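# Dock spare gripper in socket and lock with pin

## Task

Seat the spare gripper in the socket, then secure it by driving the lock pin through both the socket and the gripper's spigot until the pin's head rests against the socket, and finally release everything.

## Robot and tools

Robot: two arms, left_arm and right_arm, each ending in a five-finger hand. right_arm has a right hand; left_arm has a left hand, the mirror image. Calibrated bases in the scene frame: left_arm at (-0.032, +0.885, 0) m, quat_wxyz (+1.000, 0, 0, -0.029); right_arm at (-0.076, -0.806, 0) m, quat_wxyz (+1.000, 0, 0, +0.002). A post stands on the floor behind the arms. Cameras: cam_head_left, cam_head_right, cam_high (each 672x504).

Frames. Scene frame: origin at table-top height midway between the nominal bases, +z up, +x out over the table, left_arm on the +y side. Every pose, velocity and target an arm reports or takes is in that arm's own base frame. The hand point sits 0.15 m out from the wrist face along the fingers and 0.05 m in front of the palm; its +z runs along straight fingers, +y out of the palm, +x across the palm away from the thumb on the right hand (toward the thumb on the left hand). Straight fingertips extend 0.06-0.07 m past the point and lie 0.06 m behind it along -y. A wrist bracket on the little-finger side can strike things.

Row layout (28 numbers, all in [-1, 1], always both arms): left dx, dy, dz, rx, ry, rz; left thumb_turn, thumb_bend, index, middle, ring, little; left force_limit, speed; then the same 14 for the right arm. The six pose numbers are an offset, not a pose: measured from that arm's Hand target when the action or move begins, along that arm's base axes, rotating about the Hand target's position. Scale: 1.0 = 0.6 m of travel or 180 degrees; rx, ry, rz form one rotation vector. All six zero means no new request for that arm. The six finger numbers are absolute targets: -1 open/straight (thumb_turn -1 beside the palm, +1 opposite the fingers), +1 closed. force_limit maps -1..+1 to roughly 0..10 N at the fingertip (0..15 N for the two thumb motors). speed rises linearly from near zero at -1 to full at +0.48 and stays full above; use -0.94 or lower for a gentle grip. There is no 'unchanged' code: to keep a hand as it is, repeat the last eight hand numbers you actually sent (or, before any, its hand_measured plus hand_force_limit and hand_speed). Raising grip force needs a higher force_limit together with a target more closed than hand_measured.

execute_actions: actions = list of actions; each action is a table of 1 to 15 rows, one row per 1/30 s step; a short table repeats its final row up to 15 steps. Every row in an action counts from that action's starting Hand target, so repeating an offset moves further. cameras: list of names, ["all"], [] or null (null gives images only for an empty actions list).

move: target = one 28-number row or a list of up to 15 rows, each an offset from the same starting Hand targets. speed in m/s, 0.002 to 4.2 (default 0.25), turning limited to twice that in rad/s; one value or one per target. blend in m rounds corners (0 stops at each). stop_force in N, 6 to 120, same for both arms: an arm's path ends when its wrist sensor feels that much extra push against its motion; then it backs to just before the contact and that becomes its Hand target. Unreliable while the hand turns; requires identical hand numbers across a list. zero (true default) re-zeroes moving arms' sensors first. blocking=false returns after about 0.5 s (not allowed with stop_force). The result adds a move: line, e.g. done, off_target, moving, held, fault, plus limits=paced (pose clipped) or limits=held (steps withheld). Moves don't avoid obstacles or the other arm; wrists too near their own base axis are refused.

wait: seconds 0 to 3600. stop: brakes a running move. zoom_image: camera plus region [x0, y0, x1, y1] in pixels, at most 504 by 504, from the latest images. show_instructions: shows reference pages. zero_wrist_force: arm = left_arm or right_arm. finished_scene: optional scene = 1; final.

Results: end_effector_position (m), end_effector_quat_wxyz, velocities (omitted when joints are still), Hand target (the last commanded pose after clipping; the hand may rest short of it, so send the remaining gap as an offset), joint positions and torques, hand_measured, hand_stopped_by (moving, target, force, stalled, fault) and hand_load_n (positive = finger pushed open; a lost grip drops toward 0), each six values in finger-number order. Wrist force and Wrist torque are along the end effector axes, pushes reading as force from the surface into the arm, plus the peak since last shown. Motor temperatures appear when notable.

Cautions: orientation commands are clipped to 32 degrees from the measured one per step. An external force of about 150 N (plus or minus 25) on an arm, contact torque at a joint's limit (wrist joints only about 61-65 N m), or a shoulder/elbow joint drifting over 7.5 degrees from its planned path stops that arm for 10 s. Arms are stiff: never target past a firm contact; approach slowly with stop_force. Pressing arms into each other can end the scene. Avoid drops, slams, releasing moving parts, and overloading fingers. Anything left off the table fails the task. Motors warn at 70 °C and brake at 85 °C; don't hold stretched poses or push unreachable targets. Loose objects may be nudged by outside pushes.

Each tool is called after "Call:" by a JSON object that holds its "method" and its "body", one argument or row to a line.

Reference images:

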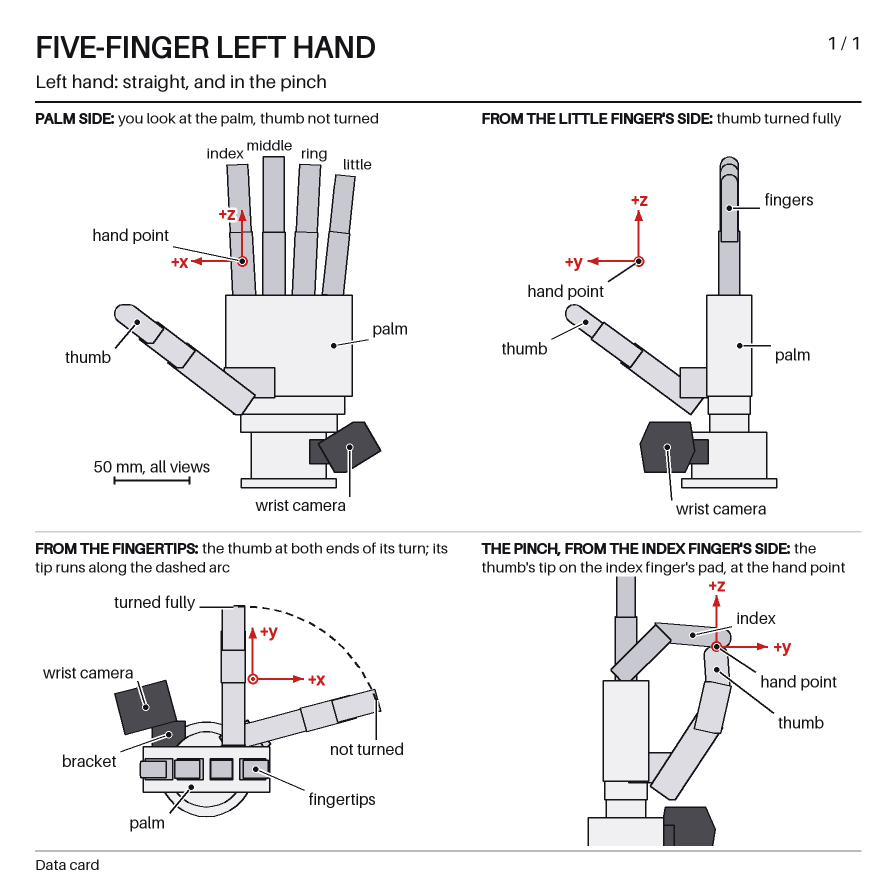

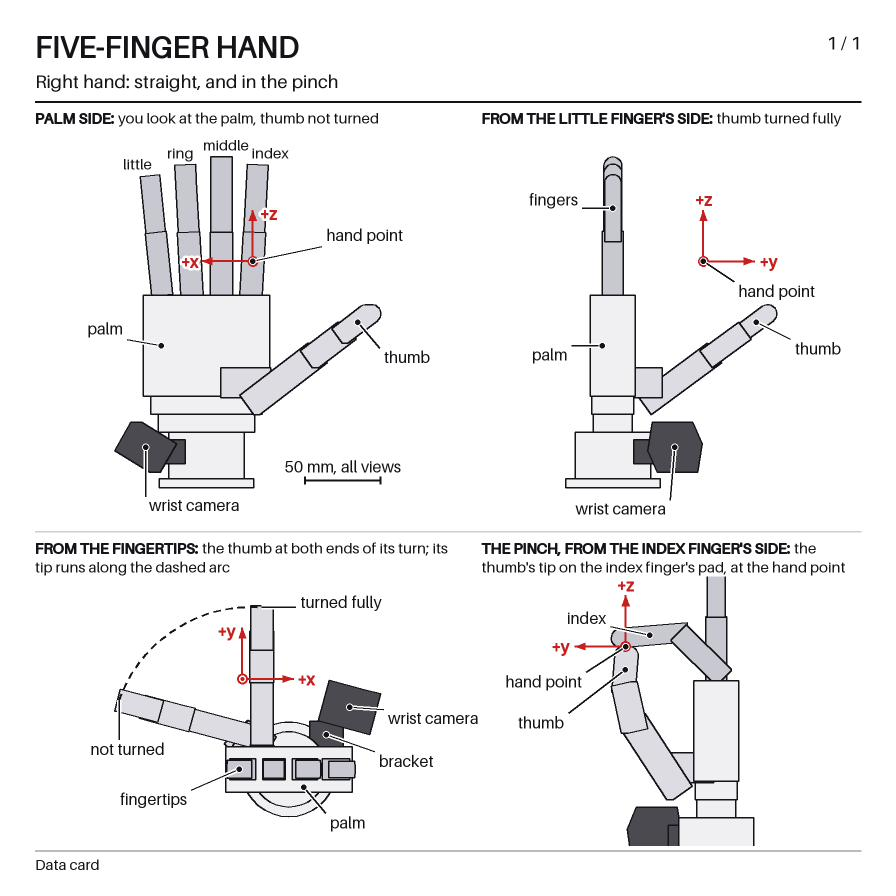

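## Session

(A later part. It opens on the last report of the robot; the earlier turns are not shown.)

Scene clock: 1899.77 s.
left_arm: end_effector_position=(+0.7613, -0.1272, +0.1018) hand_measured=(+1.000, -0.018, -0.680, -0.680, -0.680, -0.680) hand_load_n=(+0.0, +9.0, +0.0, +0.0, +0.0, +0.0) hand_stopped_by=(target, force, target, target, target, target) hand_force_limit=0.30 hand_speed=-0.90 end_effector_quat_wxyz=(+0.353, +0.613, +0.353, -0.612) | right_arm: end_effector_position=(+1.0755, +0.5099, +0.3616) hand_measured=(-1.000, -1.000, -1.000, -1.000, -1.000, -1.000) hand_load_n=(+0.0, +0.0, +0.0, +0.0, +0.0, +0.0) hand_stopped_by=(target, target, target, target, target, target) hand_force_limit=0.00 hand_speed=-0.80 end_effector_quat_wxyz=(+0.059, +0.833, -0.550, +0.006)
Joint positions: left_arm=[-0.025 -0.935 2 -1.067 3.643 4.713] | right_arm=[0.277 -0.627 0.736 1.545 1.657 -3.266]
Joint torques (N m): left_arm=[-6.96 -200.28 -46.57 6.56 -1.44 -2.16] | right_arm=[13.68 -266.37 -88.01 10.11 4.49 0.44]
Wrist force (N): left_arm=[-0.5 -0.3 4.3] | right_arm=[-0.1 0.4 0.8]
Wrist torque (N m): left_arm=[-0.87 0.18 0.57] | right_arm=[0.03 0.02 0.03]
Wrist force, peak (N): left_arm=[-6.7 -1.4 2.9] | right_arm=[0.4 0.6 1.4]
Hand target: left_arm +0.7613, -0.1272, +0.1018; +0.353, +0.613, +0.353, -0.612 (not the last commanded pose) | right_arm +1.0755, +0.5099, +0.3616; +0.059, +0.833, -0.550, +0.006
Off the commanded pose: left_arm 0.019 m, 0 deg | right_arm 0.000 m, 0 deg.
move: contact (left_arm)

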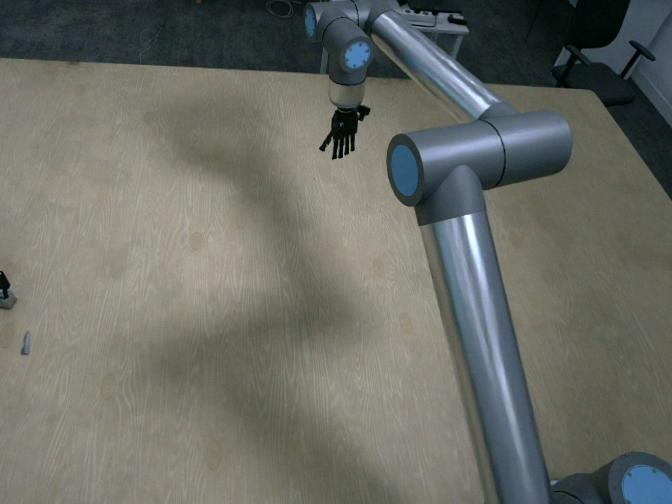

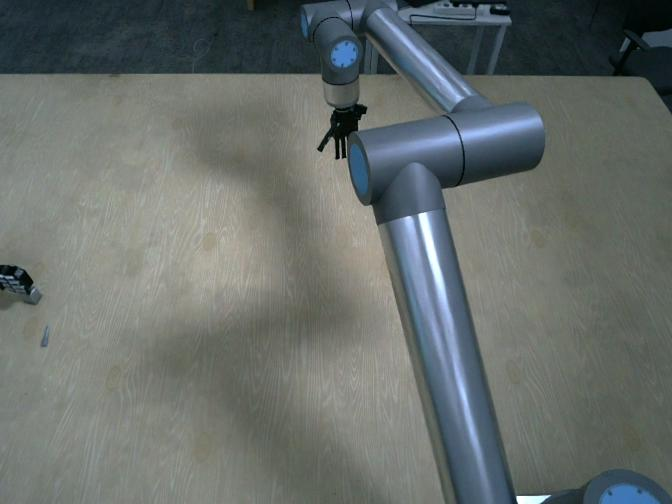

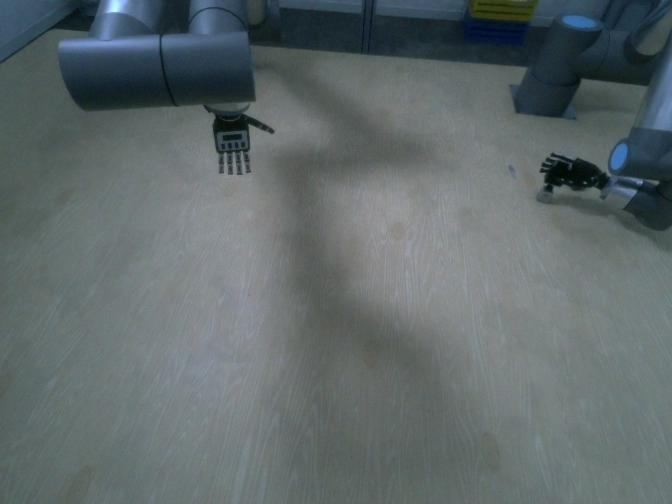

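Call:
{"method": "move", "body": {
  "target": [
    [0,0,0.0067,0,0,0,1,0.6,-0.68,-0.68,-0.68,-0.68,0.3,-0.9,0,0,0,0,0,0,-1,-1,-1,-1,-1,-1,0,-0.8],
    [0.00813,-0.00183,0.0067,0,0,0,1,0.6,-0.68,-0.68,-0.68,-0.68,0.3,-0.9,0,0,0,0,0,0,-1,-1,-1,-1,-1,-1,0,-0.8]
  ],
  "speed": 0.02
}}

Call:
{"method": "move", "body": {
  "target": [0,0,-0.03,0,0,0,1,0.6,-0.68,-0.68,-0.68,-0.68,0.3,-0.9,0,0,0,0,0,0,-1,-1,-1,-1,-1,-1,0,-0.8],
  "speed": 0.008,
  "stop_force": 6,
  "cameras": ["cam_high","cam_head_right"]
}}

Call:
{"method": "zoom_image", "body": {
  "camera": "cam_high",
  "region": [536, 178, 560, 202]
}}

Call:
{"method": "zoom_image", "body": {
  "camera": "cam_head_right",
  "region": [20, 282, 42, 304]
}}

Scene clock: 1923.43 s.
left_arm: end_effector_position=(+0.7660, -0.1283, +0.1059) hand_measured=(+1.000, -0.018, -0.680, -0.680, -0.680, -0.680) hand_load_n=(+0.0, +9.0, +0.0, +0.0, +0.0, +0.0) hand_stopped_by=(target, force, target, target, target, target) hand_force_limit=0.30 hand_speed=-0.90 end_effector_quat_wxyz=(+0.353, +0.613, +0.353, -0.612) | right_arm: end_effector_position=(+1.0755, +0.5099, +0.3616) hand_measured=(-1.000, -1.000, -1.000, -1.000, -1.000, -1.000) hand_load_n=(+0.0, +0.0, +0.0, +0.0, +0.0, +0.0) hand_stopped_by=(target, target, target, target, target, target) hand_force_limit=0.00 hand_speed=-0.80 end_effector_quat_wxyz=(+0.059, +0.833, -0.550, +0.006)
Joint positions: left_arm=[-0.026 -0.936 1.993 -1.058 3.642 4.713] | right_arm=[0.277 -0.627 0.736 1.545 1.657 -3.266]
Joint torques (N m): left_arm=[-26.63 -158.85 -65.87 6.39 -2.27 -2.2] | right_arm=[7.22 -266.87 -88.17 10.07 4.4 0.49]
Wrist force (N): left_arm=[0.3 -0.6 4.0] | right_arm=[0.1 0.3 0.9]
Wrist torque (N m): left_arm=[-0.87 0.16 0.60] | right_arm=[0.02 -0.01 0.04]
Wrist force, peak (N): left_arm=[-1.1 -0.7 4.6] | right_arm=[0.4 0.8 1.2]
Hand target: left_arm +0.7662, -0.1283, +0.1058; +0.353, +0.613, +0.353, -0.612 | right_arm +1.0755, +0.5099, +0.3616; +0.059, +0.833, -0.550, +0.006
Off the commanded pose: left_arm 0.000 m, 0 deg | right_arm 0.000 m, 0 deg.
move: done

Scene clock: 1925.40 s.
left_arm: end_effector_position=(+0.7662, -0.1283, +0.1000) hand_measured=(+1.000, -0.018, -0.680, -0.680, -0.680, -0.680) hand_load_n=(+0.0, +9.0, +0.0, +0.0, +0.0, +0.0) hand_stopped_by=(target, force, target, target, target, target) hand_force_limit=0.30 hand_speed=-0.90 end_effector_quat_wxyz=(+0.353, +0.613, +0.353, -0.612) | right_arm: end_effector_position=(+1.0755, +0.5099, +0.3616) hand_measured=(-1.000, -1.000, -1.000, -1.000, -1.000, -1.000) hand_load_n=(+0.0, +0.0, +0.0, +0.0, +0.0, +0.0) hand_stopped_by=(target, target, target, target, target, target) hand_force_limit=0.00 hand_speed=-0.80 end_effector_quat_wxyz=(+0.059, +0.833, -0.550, +0.006)
Joint positions: left_arm=[-0.026 -0.93 1.993 -1.065 3.641 4.713] | right_arm=[0.277 -0.627 0.736 1.545 1.657 -3.266]
Joint torques (N m): left_arm=[-26.57 -204.89 -59.6 2.82 -2.46 2.34] | right_arm=[8.88 -261.98 -87.78 9.59 4.51 0.31]
Wrist force (N): left_arm=[-1.6 -1.4 4.7] | right_arm=[0.2 0.4 0.9]
Wrist torque (N m): left_arm=[-0.94 0.21 0.52] | right_arm=[0.03 -0.02 0.04]
Wrist force, peak (N): left_arm=[-7.6 -4.0 2.9] | right_arm=[0.4 0.7 1.3]
Hand target: left_arm +0.7663, -0.1283, +0.1000; +0.353, +0.613, +0.353, -0.612 (not the last commanded pose) | right_arm +1.0755, +0.5099, +0.3616; +0.059, +0.833, -0.550, +0.006
Off the commanded pose: left_arm 0.012 m, 0 deg | right_arm 0.000 m, 0 deg.
move: contact (left_arm)
Images, in order (width x height): cam_head_right 672x504, cam_high 672x504.

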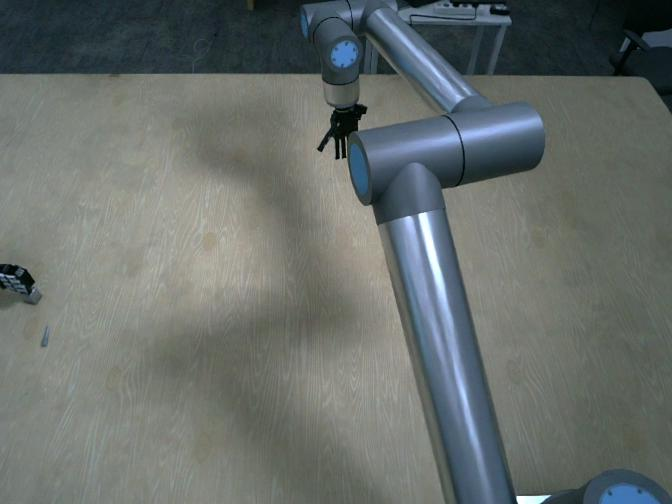

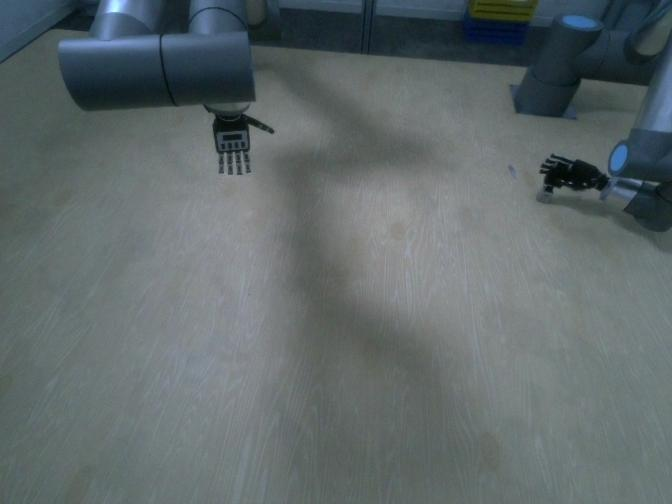

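Scaled by 21.000.

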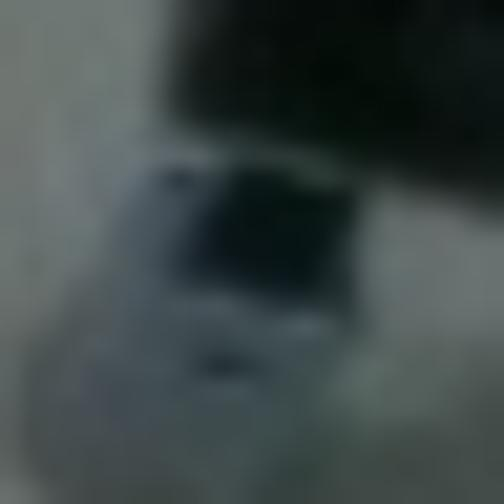

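Scaled by 22.909.

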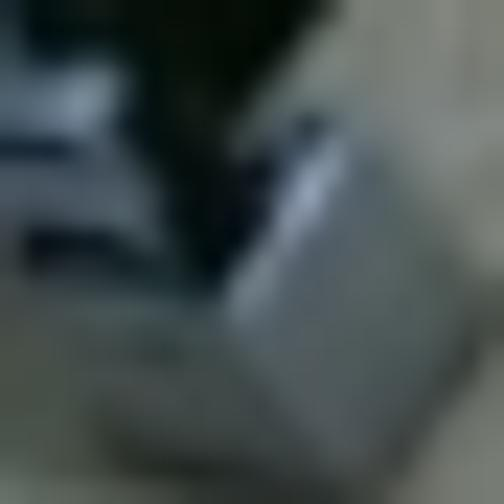

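Call:
{"method": "move", "body": {
  "target": [
    [0,0,0.0067,0,0,0,1,0.6,-0.68,-0.68,-0.68,-0.68,0.3,-0.9,0,0,0,0,0,0,-1,-1,-1,-1,-1,-1,0,-0.8],
    [-0.00252,0.00398,0.0067,0,0,0,1,0.6,-0.68,-0.68,-0.68,-0.68,0.3,-0.9,0,0,0,0,0,0,-1,-1,-1,-1,-1,-1,0,-0.8],
    [-0.00252,0.00398,-0.02,0,0,0,1,0.6,-0.68,-0.68,-0.68,-0.68,0.3,-0.9,0,0,0,0,0,0,-1,-1,-1,-1,-1,-1,0,-0.8]
  ],
  "speed": [0.015, 0.015, 0.008],
  "stop_force": 6,
  "cameras": ["cam_high","cam_head_right"]
}}

Call:
{"method": "zoom_image", "body": {
  "camera": "cam_high",
  "region": [536, 178, 560, 202]
}}

Call:
{"method": "zoom_image", "body": {
  "camera": "cam_head_right",
  "region": [20, 282, 42, 304]
}}

Scene clock: 1940.87 s.
left_arm: end_effector_position=(+0.7647, -0.1260, +0.0990) hand_measured=(+1.000, -0.018, -0.680, -0.680, -0.680, -0.680) hand_load_n=(-2.5, +11.0, +0.0, +0.0, +0.0, +0.0) hand_stopped_by=(target, force, target, target, target, target) hand_force_limit=0.30 hand_speed=-0.90 end_effector_quat_wxyz=(+0.353, +0.613, +0.353, -0.612) | right_arm: end_effector_position=(+1.0755, +0.5099, +0.3616) hand_measured=(-1.000, -1.000, -1.000, -1.000, -1.000, -1.000) hand_load_n=(+0.0, +0.0, +0.0, +0.0, +0.0, +0.0) hand_stopped_by=(target, target, target, target, target, target) hand_force_limit=0.00 hand_speed=-0.80 end_effector_quat_wxyz=(+0.059, +0.833, -0.550, +0.006)
Joint positions: left_arm=[-0.023 -0.929 1.995 -1.067 3.644 4.713] | right_arm=[0.277 -0.627 0.736 1.545 1.657 -3.266]
Joint torques (N m): left_arm=[10.86 -200.03 -40.44 6.8 3.74 0.92] | right_arm=[13.56 -261.88 -89.67 10.04 4.38 -0.24]
Wrist force (N): left_arm=[-5.0 2.2 3.8] | right_arm=[0.0 0.4 1.2]
Wrist torque (N m): left_arm=[-0.97 0.22 0.63] | right_arm=[0.01 -0.01 0.03]
Wrist force, peak (N): left_arm=[-9.7 2.4 2.8] | right_arm=[0.4 0.8 1.5]
Hand target: left_arm +0.7648, -0.1260, +0.0990; +0.353, +0.613, +0.353, -0.612 (not the last commanded pose) | right_arm +1.0755, +0.5099, +0.3616; +0.059, +0.833, -0.550, +0.006
Off the commanded pose: left_arm 0.011 m, 0 deg | right_arm 0.000 m, 0 deg.
move: contact (left_arm); path passed 2 of 3 targets
Images, in order (width x height): cam_head_right 672x504, cam_high 672x504.

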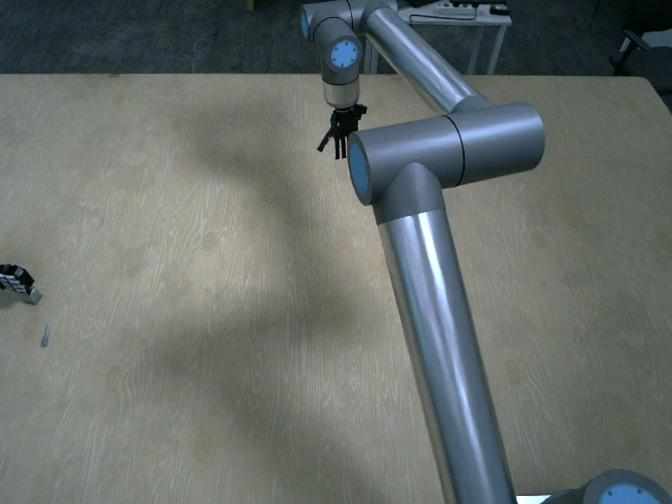

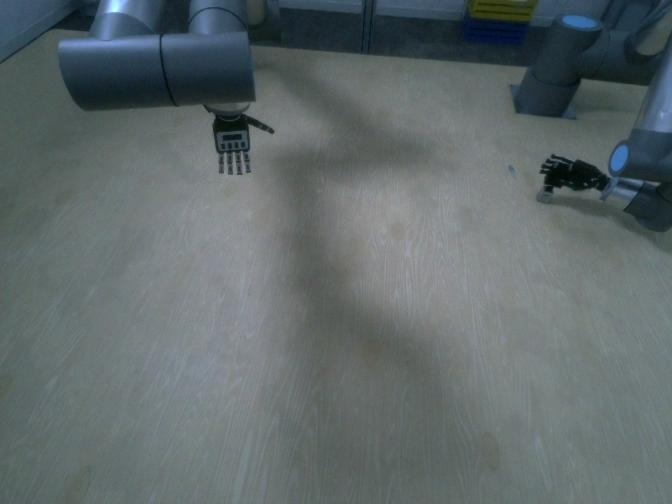

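Scaled by 21.000.

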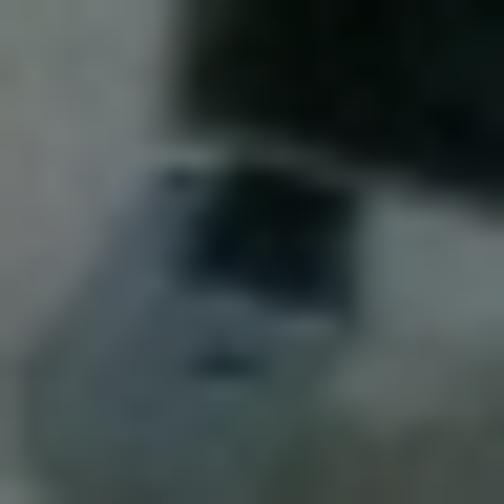

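Scaled by 22.909.

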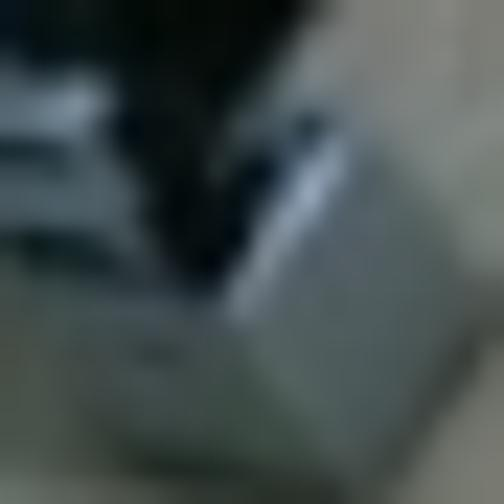

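Call:
{"method": "move", "body": {
  "target": [
    [0,0,0.0067,0,0,0,1,0.6,-0.68,-0.68,-0.68,-0.68,0.3,-0.9,0,0,0,0,0,0,-1,-1,-1,-1,-1,-1,0,-0.8],
    [0.00163,-0.00037,0.0067,0,0,0,1,0.6,-0.68,-0.68,-0.68,-0.68,0.3,-0.9,0,0,0,0,0,0,-1,-1,-1,-1,-1,-1,0,-0.8]
  ],
  "speed": 0.015
}}

Call:
{"method": "move", "body": {
  "target": [0,0,-0.035,0,0,0,1,0.6,-0.68,-0.68,-0.68,-0.68,0.3,-0.9,0,0,0,0,0,0,-1,-1,-1,-1,-1,-1,0,-0.8],
  "speed": 0.006,
  "stop_force": 6
}}

Scene clock: 1952.33 s.
left_arm: end_effector_position=(+0.7656, -0.1261, +0.1031) hand_measured=(+1.000, -0.018, -0.680, -0.680, -0.680, -0.680) hand_load_n=(+3.0, +7.0, +0.0, +0.0, +0.0, +0.0) hand_stopped_by=(target, force, target, target, target, target) hand_force_limit=0.30 hand_speed=-0.90 end_effector_quat_wxyz=(+0.353, +0.613, +0.352, -0.612) | right_arm: end_effector_position=(+1.0755, +0.5099, +0.3616) hand_measured=(-1.000, -1.000, -1.000, -1.000, -1.000, -1.000) hand_load_n=(+0.0, +0.0, +0.0, +0.0, +0.0, +0.0) hand_stopped_by=(target, target, target, target, target, target) hand_force_limit=0.00 hand_speed=-0.80 end_effector_quat_wxyz=(+0.059, +0.833, -0.550, +0.006)
Joint positions: left_arm=[-0.023 -0.933 1.993 -1.061 3.644 4.713] | right_arm=[0.277 -0.627 0.736 1.545 1.657 -3.266]
Joint torques (N m): left_arm=[-28.39 -156.72 -70.26 6.62 -1.99 -0.7] | right_arm=[7.81 -265.89 -89.09 9.96 3.95 0.19]
Wrist force (N): left_arm=[-0.2 -0.6 3.9] | right_arm=[0.0 0.7 0.5]
Wrist torque (N m): left_arm=[-0.89 0.24 0.57] | right_arm=[0.10 0.02 0.05]
Wrist force, peak (N): left_arm=[-5.3 2.6 4.2] | right_arm=[0.3 0.8 1.3]
Hand target: left_arm +0.7658, -0.1262, +0.1030; +0.353, +0.613, +0.353, -0.612 | right_arm +1.0755, +0.5099, +0.3616; +0.059, +0.833, -0.550, +0.006
Off the commanded pose: left_arm 0.000 m, 0 deg | right_arm 0.000 m, 0 deg.
move: done

Scene clock: 1954.23 s.
left_arm: end_effector_position=(+0.7658, -0.1262, +0.0993) hand_measured=(+1.000, -0.018, -0.680, -0.680, -0.680, -0.680) hand_load_n=(-1.0, +7.0, +0.0, +0.0, +0.0, +0.0) hand_stopped_by=(target, force, target, target, target, target) hand_force_limit=0.30 hand_speed=-0.90 end_effector_quat_wxyz=(+0.353, +0.613, +0.353, -0.612) | right_arm: end_effector_position=(+1.0755, +0.5099, +0.3616) hand_measured=(-1.000, -1.000, -1.000, -1.000, -1.000, -1.000) hand_load_n=(+0.0, +0.0, +0.0, +0.0, +0.0, +0.0) hand_stopped_by=(target, target, target, target, target, target) hand_force_limit=0.00 hand_speed=-0.80 end_effector_quat_wxyz=(+0.059, +0.833, -0.550, +0.006)
Joint positions: left_arm=[-0.023 -0.929 1.993 -1.065 3.644 4.713] | right_arm=[0.277 -0.627 0.736 1.545 1.657 -3.266]
Joint torques (N m): left_arm=[-25.91 -199.58 -60.89 2.23 -1.85 -0.39] | right_arm=[11.01 -261.18 -86.27 10.32 4.15 0.26]
Wrist force (N): left_arm=[-3.2 -0.8 5.4] | right_arm=[0.1 0.4 1.0]
Wrist torque (N m): left_arm=[-0.98 0.14 0.51] | right_arm=[0.02 -0.02 0.04]
Wrist force, peak (N): left_arm=[-7.7 -0.8 4.1] | right_arm=[0.2 0.3 1.3]
Hand target: left_arm +0.7659, -0.1262, +0.0993; +0.353, +0.613, +0.352, -0.612 (not the last commanded pose) | right_arm +1.0755, +0.5099, +0.3616; +0.059, +0.833, -0.550, +0.006
Off the commanded pose: left_arm 0.017 m, 0 deg | right_arm 0.000 m, 0 deg.
move: contact (left_arm)

Call:
{"method": "move", "body": {
  "target": [
    [0,0,0.02,0,0,0,1,0.6,-0.68,-0.68,-0.68,-0.68,0.3,-0.9,0,0,0,0,0,0,-1,-1,-1,-1,-1,-1,0,-0.8],
    [-0.00767,-0.00167,0.06817,0,0,0,1,0.6,-0.68,-0.68,-0.68,-0.68,0.3,-0.9,0,0,0,0,0,0,-1,-1,-1,-1,-1,-1,0,-0.8]
  ],
  "speed": 0.03,
  "cameras": ["cam_high","cam_head_right"]
}}

Call:
{"method": "zoom_image", "body": {
  "camera": "cam_high",
  "region": [532, 165, 572, 205]
}}

Call:
{"method": "zoom_image", "body": {
  "camera": "cam_head_right",
  "region": [10, 270, 50, 310]
}}

Scene clock: 1961.13 s.
left_arm: end_effector_position=(+0.7613, -0.1272, +0.1400) hand_measured=(+1.000, -0.018, -0.680, -0.680, -0.680, -0.680) hand_load_n=(+1.5, +5.5, +0.5, +0.0, +0.0, +0.0) hand_stopped_by=(target, force, target, target, target, target) hand_force_limit=0.30 hand_speed=-0.90 end_effector_quat_wxyz=(+0.353, +0.613, +0.353, -0.612) | right_arm: end_effector_position=(+1.0755, +0.5099, +0.3616) hand_measured=(-1.000, -1.000, -1.000, -1.000, -1.000, -1.000) hand_load_n=(+0.0, -0.5, +0.0, +0.0, +0.0, +0.0) hand_stopped_by=(target, target, target, target, target, target) hand_force_limit=0.00 hand_speed=-0.80 end_effector_quat_wxyz=(+0.059, +0.833, -0.550, +0.006)
Joint positions: left_arm=[-0.024 -0.977 1.995 -1.02 3.643 4.713] | right_arm=[0.277 -0.627 0.736 1.545 1.657 -3.266]
Joint torques (N m): left_arm=[-28.16 -197.77 -31.36 7.74 -2.04 -1.85] | right_arm=[10.61 -260.57 -88.7 9.59 4.19 0.66]
Wrist force (N): left_arm=[-0.1 -0.1 4.0] | right_arm=[0.4 0.2 1.1]
Wrist torque (N m): left_arm=[-0.74 0.24 0.57] | right_arm=[-0.02 -0.06 0.05]
Wrist force, peak (N): left_arm=[-3.4 -0.6 5.8] | right_arm=[0.4 0.7 1.3]
Hand target: left_arm +0.7613, -0.1272, +0.1402; +0.353, +0.613, +0.352, -0.612 | right_arm +1.0755, +0.5099, +0.3616; +0.059, +0.833, -0.550, +0.006
Off the commanded pose: left_arm 0.000 m, 0 deg | right_arm 0.000 m, 0 deg.
move: done
Images, in order (width x height): cam_head_right 672x504, cam_high 672x504.

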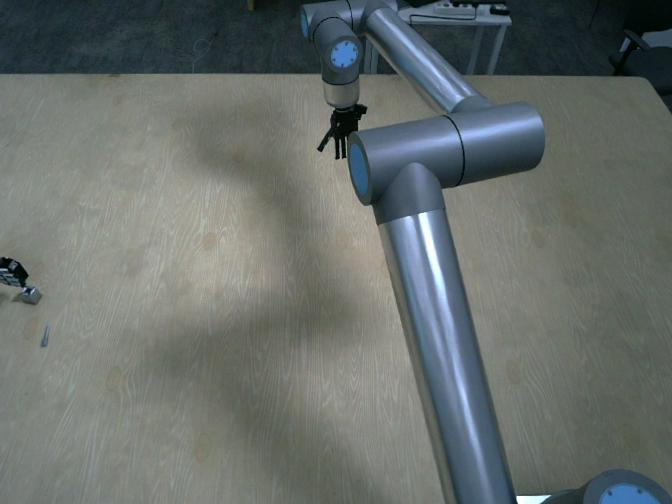

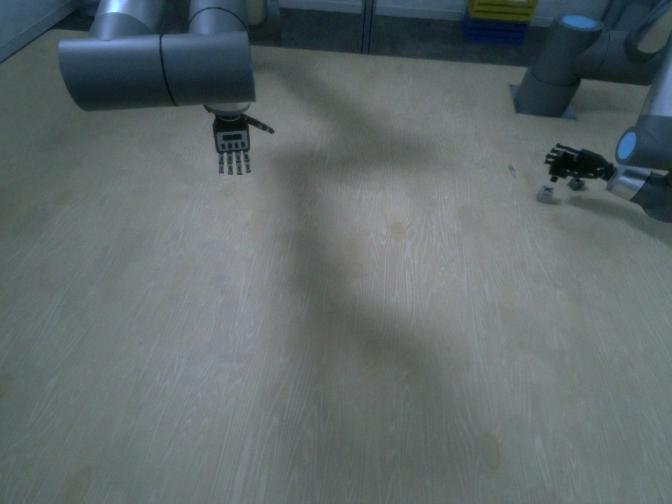

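Scaled by 12.600.

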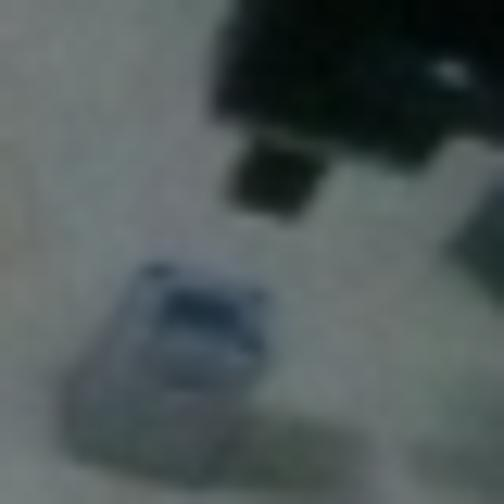

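Scaled by 12.600.

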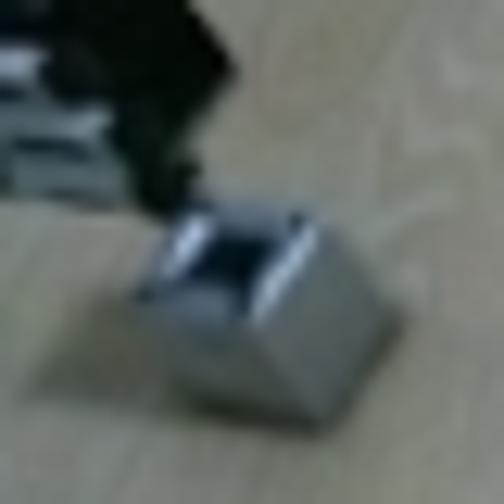

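Call:
{"method": "move", "body": {
  "target": [0.0065,-0.00147,-0.0608,0,0,0,1,0.62,-0.68,-0.68,-0.68,-0.68,0.3,-0.9,0,0,0,0,0,0,-1,-1,-1,-1,-1,-1,0,-0.8],
  "speed": 0.04
}}

Call:
{"method": "move", "body": {
  "target": [0,0,-0.035,0,0,0,1,0.62,-0.68,-0.68,-0.68,-0.68,0.3,-0.9,0,0,0,0,0,0,-1,-1,-1,-1,-1,-1,0,-0.8],
  "speed": 0.006,
  "stop_force": 6
}}

Scene clock: 1992.30 s.
left_arm: end_effector_position=(+0.7651, -0.1281, +0.1040) hand_measured=(+1.000, -0.004, -0.680, -0.680, -0.680, -0.680) hand_load_n=(+1.5, +10.5, +0.5, +0.0, +0.0, +0.0) hand_stopped_by=(target, force, target, target, target, target) hand_force_limit=0.30 hand_speed=-0.90 end_effector_quat_wxyz=(+0.353, +0.613, +0.352, -0.612) | right_arm: end_effector_position=(+1.0755, +0.5099, +0.3616) hand_measured=(-1.000, -1.000, -1.000, -1.000, -1.000, -1.000) hand_load_n=(+0.0, +0.0, +0.0, +0.0, +0.0, +0.0) hand_stopped_by=(target, target, target, target, target, target) hand_force_limit=0.00 hand_speed=-0.80 end_effector_quat_wxyz=(+0.059, +0.833, -0.550, +0.006)
Joint positions: left_arm=[-0.025 -0.935 1.994 -1.061 3.642 4.713] | right_arm=[0.277 -0.627 0.736 1.545 1.657 -3.266]
Joint torques (N m): left_arm=[-27.91 -156.48 -66.84 -2.68 -2.28 -0.17] | right_arm=[12.51 -263.5 -89.06 10.86 4.42 0.09]
Wrist force (N): left_arm=[0.1 -0.9 3.7] | right_arm=[0.1 0.8 1.2]
Wrist torque (N m): left_arm=[-0.91 0.20 0.60] | right_arm=[0.07 -0.04 0.06]
Wrist force, peak (N): left_arm=[0.2 -0.8 4.5] | right_arm=[0.5 0.4 1.3]
Hand target: left_arm +0.7652, -0.1281, +0.1037; +0.353, +0.613, +0.352, -0.612 | right_arm +1.0755, +0.5099, +0.3616; +0.059, +0.833, -0.550, +0.006
Off the commanded pose: left_arm 0.000 m, 0 deg | right_arm 0.000 m, 0 deg.
move: done

Scene clock: 1994.17 s.
left_arm: end_effector_position=(+0.7652, -0.1281, +0.1002) hand_measured=(+1.000, -0.004, -0.680, -0.680, -0.680, -0.680) hand_load_n=(+0.0, +11.5, +0.0, +0.5, +1.5, +0.0) hand_stopped_by=(target, force, target, target, target, target) hand_force_limit=0.30 hand_speed=-0.90 end_effector_quat_wxyz=(+0.353, +0.613, +0.352, -0.612) | right_arm: end_effector_position=(+1.0755, +0.5099, +0.3616) hand_measured=(-1.000, -1.000, -1.000, -1.000, -1.000, -1.000) hand_load_n=(+0.0, +0.0, +0.0, +0.0, +0.0, +0.0) hand_stopped_by=(target, target, target, target, target, target) hand_force_limit=0.00 hand_speed=-0.80 end_effector_quat_wxyz=(+0.059, +0.833, -0.550, +0.006)
Joint positions: left_arm=[-0.025 -0.93 1.995 -1.065 3.642 4.713] | right_arm=[0.277 -0.627 0.736 1.545 1.657 -3.266]
Joint torques (N m): left_arm=[-27.82 -201.73 -56.38 6.38 -1.6 -2.8] | right_arm=[12.92 -260.47 -89.25 10.3 3.74 0.13]
Wrist force (N): left_arm=[-2.6 2.0 2.6] | right_arm=[0.5 0.3 0.7]
Wrist torque (N m): left_arm=[-0.89 0.26 0.67] | right_arm=[0.02 -0.09 0.07]
Wrist force, peak (N): left_arm=[-6.1 1.4 2.7] | right_arm=[0.3 0.8 1.1]
Hand target: left_arm +0.7653, -0.1281, +0.1002; +0.353, +0.613, +0.352, -0.612 (not the last commanded pose) | right_arm +1.0755, +0.5099, +0.3616; +0.059, +0.833, -0.550, +0.006
Off the commanded pose: left_arm 0.017 m, 0 deg | right_arm 0.000 m, 0 deg.
move: contact (left_arm)

Call:
{"method": "move", "body": {
  "target": [
    [0,0,0.0067,0,0,0,1,0.62,-0.68,-0.68,-0.68,-0.68,0.3,-0.9,0,0,0,0,0,0,-1,-1,-1,-1,-1,-1,0,-0.8],
    [0.00147,0.0065,0.0067,0,0,0,1,0.62,-0.68,-0.68,-0.68,-0.68,0.3,-0.9,0,0,0,0,0,0,-1,-1,-1,-1,-1,-1,0,-0.8]
  ],
  "speed": 0.02
}}

Call:
{"method": "move", "body": {
  "target": [0,0,-0.035,0,0,0,1,0.62,-0.68,-0.68,-0.68,-0.68,0.3,-0.9,0,0,0,0,0,0,-1,-1,-1,-1,-1,-1,0,-0.8],
  "speed": 0.006,
  "stop_force": 6
}}

Scene clock: 1999.63 s.
left_arm: end_effector_position=(+0.7661, -0.1245, +0.1043) hand_measured=(+1.000, -0.004, -0.680, -0.680, -0.680, -0.680) hand_load_n=(+1.0, +10.0, +1.5, +0.5, +0.5, +0.0) hand_stopped_by=(target, force, target, target, target, target) hand_force_limit=0.30 hand_speed=-0.90 end_effector_quat_wxyz=(+0.353, +0.613, +0.352, -0.612) | right_arm: end_effector_position=(+1.0755, +0.5099, +0.3616) hand_measured=(-1.000, -1.000, -1.000, -1.000, -1.000, -1.000) hand_load_n=(+0.0, +0.0, +0.0, +0.0, +0.0, +0.0) hand_stopped_by=(target, target, target, target, target, target) hand_force_limit=0.00 hand_speed=-0.80 end_effector_quat_wxyz=(+0.059, +0.833, -0.550, +0.006)
Joint positions: left_arm=[-0.021 -0.934 1.992 -1.059 3.646 4.713] | right_arm=[0.277 -0.627 0.736 1.545 1.657 -3.266]
Joint torques (N m): left_arm=[9.15 -158.94 -67.15 6.06 3.86 -2.09] | right_arm=[8.7 -262.38 -89.44 9.75 4.01 0.63]
Wrist force (N): left_arm=[0.0 -0.7 4.0] | right_arm=[0.3 0.5 0.9]
Wrist torque (N m): left_arm=[-0.89 0.22 0.58] | right_arm=[0.03 -0.04 0.05]
Wrist force, peak (N): left_arm=[-0.5 -0.2 4.7] | right_arm=[0.7 0.5 1.2]
Hand target: left_arm +0.7661, -0.1242, +0.1042; +0.353, +0.613, +0.352, -0.612 | right_arm +1.0755, +0.5099, +0.3616; +0.059, +0.833, -0.550, +0.006
Off the commanded pose: left_arm 0.000 m, 0 deg | right_arm 0.000 m, 0 deg.
move: done

Scene clock: 2001.30 s.
left_arm: end_effector_position=(+0.7663, -0.1242, +0.1017) hand_measured=(+1.000, -0.004, -0.680, -0.680, -0.680, -0.680) hand_load_n=(+0.0, +10.0, +1.5, +1.0, +1.0, +0.0) hand_stopped_by=(target, force, target, target, target, target) hand_force_limit=0.30 hand_speed=-0.90 end_effector_quat_wxyz=(+0.353, +0.613, +0.352, -0.612) | right_arm: end_effector_position=(+1.0755, +0.5099, +0.3616) hand_measured=(-1.000, -1.000, -1.000, -1.000, -1.000, -1.000) hand_load_n=(+0.0, +0.0, +0.0, +0.0, +0.0, +0.0) hand_stopped_by=(target, target, target, target, target, target) hand_force_limit=0.00 hand_speed=-0.80 end_effector_quat_wxyz=(+0.059, +0.833, -0.550, +0.006)
Joint positions: left_arm=[-0.021 -0.931 1.992 -1.062 3.646 4.713] | right_arm=[0.277 -0.627 0.736 1.545 1.657 -3.266]
Joint torques (N m): left_arm=[16.48 -202.42 -45.02 3.09 3.69 0.79] | right_arm=[9.43 -267.38 -89.19 9.73 3.78 -0.08]
Wrist force (N): left_arm=[-1.6 0.0 4.5] | right_arm=[0.3 0.5 0.5]
Wrist torque (N m): left_arm=[-0.86 0.23 0.54] | right_arm=[0.07 -0.04 0.06]
Wrist force, peak (N): left_arm=[-7.9 -1.3 5.3] | right_arm=[0.3 0.4 1.4]
Hand target: left_arm +0.7663, -0.1242, +0.1017; +0.353, +0.613, +0.352, -0.612 (not the last commanded pose) | right_arm +1.0755, +0.5099, +0.3616; +0.059, +0.833, -0.550, +0.006
Off the commanded pose: left_arm 0.018 m, 0 deg | right_arm 0.000 m, 0 deg.
move: contact (left_arm)

Call:
{"method": "move", "body": {
  "target": [
    [0,0,0.005,0,0,0,1,0.62,-0.68,-0.68,-0.68,-0.68,0.3,-0.9,0,0,0,0,0,0,-1,-1,-1,-1,-1,-1,0,-0.8],
    [-0.0016,-0.00408,0.005,0,0,0,1,0.62,-0.68,-0.68,-0.68,-0.68,0.3,-0.9,0,0,0,0,0,0,-1,-1,-1,-1,-1,-1,0,-0.8]
  ],
  "speed": 0.02
}}

Call:
{"method": "move", "body": {
  "target": [0,0,-0.035,0,0,0,1,0.62,-0.68,-0.68,-0.68,-0.68,0.3,-0.9,0,0,0,0,0,0,-1,-1,-1,-1,-1,-1,0,-0.8],
  "speed": 0.006,
  "stop_force": 6
}}

Scene clock: 2012.17 s.
left_arm: end_effector_position=(+0.7655, -0.1263, +0.1047) hand_measured=(+1.000, -0.004, -0.680, -0.680, -0.680, -0.680) hand_load_n=(+0.5, +10.0, +1.5, +0.5, +0.0, +0.0) hand_stopped_by=(target, force, target, target, target, target) hand_force_limit=0.30 hand_speed=-0.90 end_effector_quat_wxyz=(+0.353, +0.613, +0.352, -0.612) | right_arm: end_effector_position=(+1.0755, +0.5099, +0.3616) hand_measured=(-1.000, -1.000, -1.000, -1.000, -1.000, -1.000) hand_load_n=(+0.0, +0.0, +0.0, -0.5, +0.0, +0.0) hand_stopped_by=(target, target, target, target, target, target) hand_force_limit=0.00 hand_speed=-0.80 end_effector_quat_wxyz=(+0.059, +0.833, -0.550, +0.006)
Joint positions: left_arm=[-0.023 -0.935 1.993 -1.06 3.644 4.713] | right_arm=[0.277 -0.627 0.736 1.545 1.657 -3.266]
Joint torques (N m): left_arm=[-32.87 -197 -22.33 -0.26 -1.86 -0.27] | right_arm=[7.9 -262.77 -85.56 9.95 4.47 0.56]
Wrist force (N): left_arm=[0.2 -0.8 4.1] | right_arm=[0.3 0.5 1.1]
Wrist torque (N m): left_arm=[-0.91 0.18 0.59] | right_arm=[0.03 -0.05 0.05]
Wrist force, peak (N): left_arm=[-1.5 -0.8 4.8] | right_arm=[0.6 0.8 1.3]
Hand target: left_arm +0.7653, -0.1266, +0.1047; +0.353, +0.613, +0.352, -0.612 | right_arm +1.0755, +0.5099, +0.3616; +0.059, +0.833, -0.550, +0.006
Off the commanded pose: left_arm 0.000 m, 0 deg | right_arm 0.000 m, 0 deg.
move: done

Scene clock: 2014.27 s.
left_arm: end_effector_position=(+0.7653, -0.1266, +0.0996) hand_measured=(+1.000, -0.004, -0.680, -0.680, -0.680, -0.680) hand_load_n=(-0.5, +12.0, +0.0, +0.0, +0.0, +0.0) hand_stopped_by=(target, force, target, target, target, target) hand_force_limit=0.30 hand_speed=-0.90 end_effector_quat_wxyz=(+0.353, +0.613, +0.352, -0.612) | right_arm: end_effector_position=(+1.0755, +0.5099, +0.3616) hand_measured=(-1.000, -1.000, -1.000, -1.000, -1.000, -1.000) hand_load_n=(+0.0, +0.0, +0.0, +0.0, +0.0, +0.0) hand_stopped_by=(target, target, target, target, target, target) hand_force_limit=0.00 hand_speed=-0.80 end_effector_quat_wxyz=(+0.059, +0.833, -0.550, +0.006)
Joint positions: left_arm=[-0.024 -0.93 1.994 -1.066 3.643 4.713] | right_arm=[0.277 -0.627 0.736 1.545 1.657 -3.266]
Joint torques (N m): left_arm=[-24.14 -202.08 -40.44 6.98 -1.84 0.52] | right_arm=[17.54 -264.51 -89.83 10.33 4.14 0.21]
Wrist force (N): left_arm=[-2.9 2.5 3.8] | right_arm=[0.5 0.6 0.8]
Wrist torque (N m): left_arm=[-0.94 0.18 0.69] | right_arm=[0.07 -0.07 0.07]
Wrist force, peak (N): left_arm=[-7.8 2.0 2.8] | right_arm=[0.3 0.1 1.4]
Hand target: left_arm +0.7653, -0.1266, +0.0996; +0.353, +0.613, +0.352, -0.612 (not the last commanded pose) | right_arm +1.0755, +0.5099, +0.3616; +0.059, +0.833, -0.550, +0.006
Off the commanded pose: left_arm 0.016 m, 0 deg | right_arm 0.000 m, 0 deg.
move: contact (left_arm)

Call:
{"method": "move", "body": {
  "target": [
    [0,0,0.007,0,0,0,1,0.62,-0.68,-0.68,-0.68,-0.68,0.3,-0.9,0,0,0,0,0,0,-1,-1,-1,-1,-1,-1,0,-0.8],
    [0.0015,0.00137,0.007,0,0,0,1,0.62,-0.68,-0.68,-0.68,-0.68,0.3,-0.9,0,0,0,0,0,0,-1,-1,-1,-1,-1,-1,0,-0.8]
  ],
  "speed": 0.02
}}

Call:
{"method": "move", "body": {
  "target": [0,0,-0.035,0,0,0,1,0.62,-0.68,-0.68,-0.68,-0.68,0.3,-0.9,0,0,0,0,0,0,-1,-1,-1,-1,-1,-1,0,-0.8],
  "speed": 0.006,
  "stop_force": 6
}}

Scene clock: 2038.07 s.
left_arm: end_effector_position=(+0.7661, -0.1260, +0.1039) hand_measured=(+1.000, -0.004, -0.680, -0.680, -0.680, -0.680) hand_load_n=(+0.0, +10.0, +1.0, +0.5, +0.0, +0.0) hand_stopped_by=(target, force, target, target, target, target) hand_force_limit=0.30 hand_speed=-0.90 end_effector_quat_wxyz=(+0.353, +0.613, +0.352, -0.612) | right_arm: end_effector_position=(+1.0755, +0.5099, +0.3616) hand_measured=(-1.000, -1.000, -1.000, -1.000, -1.000, -1.000) hand_load_n=(+0.0, +0.0, +0.0, +0.0, +0.0, +0.0) hand_stopped_by=(target, target, target, target, target, target) hand_force_limit=0.00 hand_speed=-0.80 end_effector_quat_wxyz=(+0.059, +0.833, -0.550, +0.006)
Joint positions: left_arm=[-0.023 -0.934 1.992 -1.06 3.644 4.713] | right_arm=[0.277 -0.627 0.736 1.545 1.657 -3.266]
Joint torques (N m): left_arm=[18.69 -162.86 -64.32 7.06 3.53 -1.65] | right_arm=[13.13 -264.49 -89.27 10.14 4.2 0.38]
Wrist force (N): left_arm=[0.1 -0.6 4.1] | right_arm=[0.0 0.7 0.9]
Wrist torque (N m): left_arm=[-0.89 0.20 0.59] | right_arm=[0.07 0.00 0.04]
Wrist force, peak (N): left_arm=[-3.1 2.9 3.9] | right_arm=[0.6 0.0 1.5]
Hand target: left_arm +0.7662, -0.1258, +0.1038; +0.353, +0.613, +0.352, -0.612 | right_arm +1.0755, +0.5099, +0.3616; +0.059, +0.833, -0.550, +0.006
Off the commanded pose: left_arm 0.000 m, 0 deg | right_arm 0.000 m, 0 deg.
move: done

Scene clock: 2040.03 s.
left_arm: end_effector_position=(+0.7663, -0.1258, +0.1002) hand_measured=(+1.000, -0.004, -0.680, -0.680, -0.680, -0.680) hand_load_n=(+0.0, +10.5, +1.0, +0.0, +0.0, +0.0) hand_stopped_by=(target, force, target, target, target, target) hand_force_limit=0.30 hand_speed=-0.90 end_effector_quat_wxyz=(+0.353, +0.613, +0.352, -0.612) | right_arm: end_effector_position=(+1.0755, +0.5099, +0.3616) hand_measured=(-1.000, -1.000, -1.000, -1.000, -1.000, -1.000) hand_load_n=(+0.0, +0.0, +0.0, +0.0, +0.0, +0.0) hand_stopped_by=(target, target, target, target, target, target) hand_force_limit=0.00 hand_speed=-0.80 end_effector_quat_wxyz=(+0.059, +0.833, -0.550, +0.006)
Joint positions: left_arm=[-0.023 -0.93 1.992 -1.064 3.644 4.713] | right_arm=[0.277 -0.627 0.736 1.545 1.657 -3.266]
Joint torques (N m): left_arm=[16.24 -201.55 -65.4 2.83 3.67 0.14] | right_arm=[10.61 -262.72 -89 10.21 4.19 0.05]
Wrist force (N): left_arm=[-2.3 -0.5 7.0] | right_arm=[0.4 0.6 0.6]
Wrist torque (N m): left_arm=[-1.02 0.11 0.53] | right_arm=[0.08 -0.05 0.06]
Wrist force, peak (N): left_arm=[-6.6 -0.7 7.1] | right_arm=[0.2 0.4 1.5]
Hand target: left_arm +0.7664, -0.1258, +0.1002; +0.354, +0.613, +0.352, -0.612 (not the last commanded pose) | right_arm +1.0755, +0.5099, +0.3616; +0.059, +0.833, -0.550, +0.006
Off the commanded pose: left_arm 0.017 m, 0 deg | right_arm 0.000 m, 0 deg.
move: contact (left_arm)

Call:
{"method": "move", "body": {
  "target": [
    [0,0,0.006,0,0,0,1,0.62,-0.68,-0.68,-0.68,-0.68,0.3,-0.9,0,0,0,0,0,0,-1,-1,-1,-1,-1,-1,0,-0.8],
    [-0.00042,-0.0011,0.006,0,0,0,1,0.62,-0.68,-0.68,-0.68,-0.68,0.3,-0.9,0,0,0,0,0,0,-1,-1,-1,-1,-1,-1,0,-0.8]
  ],
  "speed": 0.02
}}

Call:
{"method": "move", "body": {
  "target": [0,0,-0.035,0,0,0,1,0.62,-0.68,-0.68,-0.68,-0.68,0.3,-0.9,0,0,0,0,0,0,-1,-1,-1,-1,-1,-1,0,-0.8],
  "speed": 0.006,
  "stop_force": 6
}}

Scene clock: 2045.70 s.
left_arm: end_effector_position=(+0.7663, -0.1262, +0.1038) hand_measured=(+1.000, -0.004, -0.680, -0.680, -0.680, -0.680) hand_load_n=(+0.0, +10.5, +1.0, +0.0, +0.0, +0.0) hand_stopped_by=(target, force, target, target, target, target) hand_force_limit=0.30 hand_speed=-0.90 end_effector_quat_wxyz=(+0.354, +0.613, +0.352, -0.612) | right_arm: end_effector_position=(+1.0755, +0.5099, +0.3616) hand_measured=(-1.000, -1.000, -1.000, -1.000, -1.000, -1.000) hand_load_n=(+0.0, +0.0, +0.0, +0.0, +0.0, +0.0) hand_stopped_by=(target, target, target, target, target, target) hand_force_limit=0.00 hand_speed=-0.80 end_effector_quat_wxyz=(+0.059, +0.833, -0.550, +0.006)
Joint positions: left_arm=[-0.023 -0.934 1.992 -1.06 3.644 4.713] | right_arm=[0.277 -0.627 0.736 1.545 1.657 -3.266]
Joint torques (N m): left_arm=[-32.91 -206.33 -26.55 6.28 -1.91 -1.06] | right_arm=[9.38 -263.23 -85.53 10.68 4.24 0.36]
Wrist force (N): left_arm=[0.3 -0.1 4.1] | right_arm=[0.3 0.3 0.8]
Wrist torque (N m): left_arm=[-0.80 0.16 0.59] | right_arm=[0.01 -0.05 0.05]
Wrist force, peak (N): left_arm=[-2.3 -0.9 7.2] | right_arm=[0.5 0.7 1.2]
Hand target: left_arm +0.7661, -0.1265, +0.1038; +0.354, +0.613, +0.352, -0.612 | right_arm +1.0755, +0.5099, +0.3616; +0.059, +0.833, -0.550, +0.006
Off the commanded pose: left_arm 0.000 m, 0 deg | right_arm 0.000 m, 0 deg.
move: done

Scene clock: 2047.57 s.
left_arm: end_effector_position=(+0.7661, -0.1265, +0.1000) hand_measured=(+1.000, -0.004, -0.680, -0.680, -0.680, -0.680) hand_load_n=(+0.0, +10.5, +1.0, +0.5, +0.0, +0.0) hand_stopped_by=(target, force, target, target, target, target) hand_force_limit=0.30 hand_speed=-0.90 end_effector_quat_wxyz=(+0.353, +0.613, +0.352, -0.612) | right_arm: end_effector_position=(+1.0755, +0.5099, +0.3616) hand_measured=(-1.000, -1.000, -1.000, -1.000, -1.000, -1.000) hand_load_n=(+0.0, +0.0, +0.0, +0.0, +0.0, +0.0) hand_stopped_by=(target, target, target, target, target, target) hand_force_limit=0.00 hand_speed=-0.80 end_effector_quat_wxyz=(+0.059, +0.833, -0.550, +0.006)
Joint positions: left_arm=[-0.024 -0.93 1.993 -1.065 3.644 4.713] | right_arm=[0.277 -0.627 0.736 1.545 1.657 -3.266]
Joint torques (N m): left_arm=[-24.17 -201.4 -46.85 2.61 -1.8 -0.35] | right_arm=[9.63 -265.02 -88.77 10.79 4.19 0.54]
Wrist force (N): left_arm=[-2.3 -1.2 6.7] | right_arm=[0.2 0.5 0.9]
Wrist torque (N m): left_arm=[-1.01 0.05 0.51] | right_arm=[0.04 -0.03 0.05]
Wrist force, peak (N): left_arm=[-7.0 -1.4 6.9] | right_arm=[0.8 0.3 1.5]
Hand target: left_arm +0.7661, -0.1265, +0.1000; +0.353, +0.613, +0.352, -0.612 (not the last commanded pose) | right_arm +1.0755, +0.5099, +0.3616; +0.059, +0.833, -0.550, +0.006
Off the commanded pose: left_arm 0.017 m, 0 deg | right_arm 0.000 m, 0 deg.
move: contact (left_arm)

Call:
{"method": "move", "body": {
  "target": [
    [0,0,0.005,0,0,0,1,0.62,-0.68,-0.68,-0.68,-0.68,0.3,-0.9,0,0,0,0,0,0,-1,-1,-1,-1,-1,-1,0,-0.8],
    [-0.00067,-0.0006,0.005,0,0,0,1,0.62,-0.68,-0.68,-0.68,-0.68,0.3,-0.9,0,0,0,0,0,0,-1,-1,-1,-1,-1,-1,0,-0.8]
  ],
  "speed": 0.02
}}

Call:
{"method": "move", "body": {
  "target": [0,0,-0.035,0,0,0,1,0.62,-0.68,-0.68,-0.68,-0.68,0.3,-0.9,0,0,0,0,0,0,-1,-1,-1,-1,-1,-1,0,-0.8],
  "speed": 0.006,
  "stop_force": 6
}}

Scene clock: 2069.17 s.
left_arm: end_effector_position=(+0.7660, -0.1267, +0.1030) hand_measured=(+1.000, -0.004, -0.680, -0.680, -0.680, -0.680) hand_load_n=(+0.0, +10.0, +1.0, +0.0, +0.5, +0.0) hand_stopped_by=(target, force, target, target, target, target) hand_force_limit=0.30 hand_speed=-0.90 end_effector_quat_wxyz=(+0.354, +0.613, +0.352, -0.612) | right_arm: end_effector_position=(+1.0755, +0.5099, +0.3616) hand_measured=(-1.000, -1.000, -1.000, -1.000, -1.000, -1.000) hand_load_n=(+0.0, +0.0, +0.0, +0.0, +0.0, +0.0) hand_stopped_by=(target, target, target, target, target, target) hand_force_limit=0.00 hand_speed=-0.80 end_effector_quat_wxyz=(+0.059, +0.833, -0.550, +0.006)
Joint positions: left_arm=[-0.024 -0.933 1.993 -1.062 3.643 4.713] | right_arm=[0.277 -0.627 0.736 1.545 1.657 -3.266]
Joint torques (N m): left_arm=[-34.33 -207.56 -27.53 4.02 -2.16 -1.48] | right_arm=[12.69 -263.79 -88.44 9.96 4.52 0.13]
Wrist force (N): left_arm=[-0.3 -0.6 3.9] | right_arm=[0.3 0.6 0.5]
Wrist torque (N m): left_arm=[-0.87 0.25 0.57] | right_arm=[0.09 -0.04 0.06]
Wrist force, peak (N): left_arm=[-2.4 -1.3 7.3] | right_arm=[0.3 0.3 1.4]
Hand target: left_arm +0.7657, -0.1268, +0.1030; +0.353, +0.613, +0.352, -0.612 | right_arm +1.0755, +0.5099, +0.3616; +0.059, +0.833, -0.550, +0.006
Off the commanded pose: left_arm 0.000 m, 0 deg | right_arm 0.000 m, 0 deg.
move: done

Scene clock: 2070.97 s.
left_arm: end_effector_position=(+0.7657, -0.1268, +0.0997) hand_measured=(+1.000, -0.004, -0.680, -0.680, -0.680, -0.680) hand_load_n=(+0.0, +11.0, +0.5, +0.0, +0.5, +0.0) hand_stopped_by=(target, force, target, target, target, target) hand_force_limit=0.30 hand_speed=-0.90 end_effector_quat_wxyz=(+0.354, +0.613, +0.352, -0.612) | right_arm: end_effector_position=(+1.0755, +0.5099, +0.3616) hand_measured=(-1.000, -1.000, -1.000, -1.000, -1.000, -1.000) hand_load_n=(+0.0, +0.0, +0.0, +0.0, +0.0, +0.0) hand_stopped_by=(target, target, target, target, target, target) hand_force_limit=0.00 hand_speed=-0.80 end_effector_quat_wxyz=(+0.059, +0.833, -0.550, +0.006)
Joint positions: left_arm=[-0.024 -0.93 1.994 -1.066 3.643 4.713] | right_arm=[0.277 -0.627 0.736 1.545 1.657 -3.266]
Joint torques (N m): left_arm=[-26.59 -198.61 -40.94 6.17 -2.31 -0.29] | right_arm=[10.3 -265.02 -86.32 10.17 4.12 0.04]
Wrist force (N): left_arm=[-1.7 1.0 4.3] | right_arm=[0.4 0.6 0.8]
Wrist torque (N m): left_arm=[-0.99 0.19 0.66] | right_arm=[0.06 -0.06 0.06]
Wrist force, peak (N): left_arm=[-6.9 1.0 3.3] | right_arm=[0.5 0.2 1.4]
Hand target: left_arm +0.7657, -0.1268, +0.0997; +0.354, +0.613, +0.352, -0.612 (not the last commanded pose) | right_arm +1.0755, +0.5099, +0.3616; +0.059, +0.833, -0.550, +0.006
Off the commanded pose: left_arm 0.018 m, 0 deg | right_arm 0.000 m, 0 deg.
move: contact (left_arm)

Call:
{"method": "move", "body": {
  "target": [
    [0,0,0.0055,0,0,0,1,0.62,-0.68,-0.68,-0.68,-0.68,0.3,-0.9,0,0,0,0,0,0,-1,-1,-1,-1,-1,-1,0,-0.8],
    [0.00075,0.00212,0.0055,0,0,0.01667,1,0.62,-0.68,-0.68,-0.68,-0.68,0.3,-0.9,0,0,0,0,0,0,-1,-1,-1,-1,-1,-1,0,-0.8]
  ],
  "speed": 0.02
}}

Call:
{"method": "move", "body": {
  "target": [0,0,-0.035,0,0,0,1,0.62,-0.68,-0.68,-0.68,-0.68,0.3,-0.9,0,0,0,0,0,0,-1,-1,-1,-1,-1,-1,0,-0.8],
  "speed": 0.006,
  "stop_force": 6
}}

Scene clock: 2088.67 s.
left_arm: end_effector_position=(+0.7662, -0.1256, +0.1030) hand_measured=(+1.000, -0.004, -0.680, -0.680, -0.680, -0.680) hand_load_n=(+0.0, +10.5, +1.0, +0.5, +0.5, +0.0) hand_stopped_by=(target, force, target, target, target, target) hand_force_limit=0.30 hand_speed=-0.90 end_effector_quat_wxyz=(+0.369, +0.604, +0.368, -0.603) | right_arm: end_effector_position=(+1.0755, +0.5099, +0.3616) hand_measured=(-1.000, -1.000, -1.000, -1.000, -1.000, -1.000) hand_load_n=(+0.0, +0.0, +0.0, +0.0, +0.0, +0.0) hand_stopped_by=(target, target, target, target, target, target) hand_force_limit=0.00 hand_speed=-0.80 end_effector_quat_wxyz=(+0.059, +0.833, -0.550, +0.006)
Joint positions: left_arm=[-0.017 -0.942 2.015 -1.075 3.598 4.713] | right_arm=[0.277 -0.627 0.736 1.545 1.657 -3.266]
Joint torques (N m): left_arm=[13.74 -194.33 -25.71 0.26 -4.87 -3.37] | right_arm=[13.19 -262.42 -88.81 10.41 4.63 -0.34]
Wrist force (N): left_arm=[0.2 -0.1 4.6] | right_arm=[0.1 0.5 1.1]
Wrist torque (N m): left_arm=[-0.87 0.22 0.52] | right_arm=[0.03 -0.03 0.05]
Wrist force, peak (N): left_arm=[-2.2 1.3 4.6] | right_arm=[0.7 0.6 1.4]
Hand target: left_arm +0.7662, -0.1256, +0.1030; +0.369, +0.604, +0.368, -0.603 | right_arm +1.0755, +0.5099, +0.3616; +0.059, +0.833, -0.550, +0.006
Off the commanded pose: left_arm 0.000 m, 0 deg | right_arm 0.000 m, 0 deg.
move: done

Scene clock: 2090.53 s.
left_arm: end_effector_position=(+0.7662, -0.1256, +0.0995) hand_measured=(+1.000, -0.004, -0.680, -0.680, -0.680, -0.680) hand_load_n=(+0.0, +12.5, +0.0, +0.0, +0.0, +0.0) hand_stopped_by=(target, force, target, target, target, target) hand_force_limit=0.30 hand_speed=-0.90 end_effector_quat_wxyz=(+0.369, +0.604, +0.368, -0.603) | right_arm: end_effector_position=(+1.0755, +0.5099, +0.3616) hand_measured=(-1.000, -1.000, -1.000, -1.000, -1.000, -1.000) hand_load_n=(+0.0, +0.0, +0.0, +0.0, +0.0, +0.0) hand_stopped_by=(target, target, target, target, target, target) hand_force_limit=0.00 hand_speed=-0.80 end_effector_quat_wxyz=(+0.059, +0.833, -0.550, +0.006)
Joint positions: left_arm=[-0.017 -0.938 2.016 -1.079 3.598 4.713] | right_arm=[0.277 -0.627 0.736 1.545 1.657 -3.266]
Joint torques (N m): left_arm=[18.24 -196.62 -41.35 6.92 -1.37 -3.81] | right_arm=[4.31 -262.9 -88.36 9.98 4.26 0.11]
Wrist force (N): left_arm=[-1.7 2.8 4.6] | right_arm=[0.1 0.7 1.0]
Wrist torque (N m): left_arm=[-0.95 0.20 0.65] | right_arm=[0.06 -0.02 0.05]
Wrist force, peak (N): left_arm=[-5.5 3.0 3.2] | right_arm=[0.2 0.5 1.2]
Hand target: left_arm +0.7662, -0.1256, +0.0995; +0.369, +0.604, +0.368, -0.603 (not the last commanded pose) | right_arm +1.0755, +0.5099, +0.3616; +0.059, +0.833, -0.550, +0.006
Off the commanded pose: left_arm 0.017 m, 0 deg | right_arm 0.000 m, 0 deg.
move: contact (left_arm)


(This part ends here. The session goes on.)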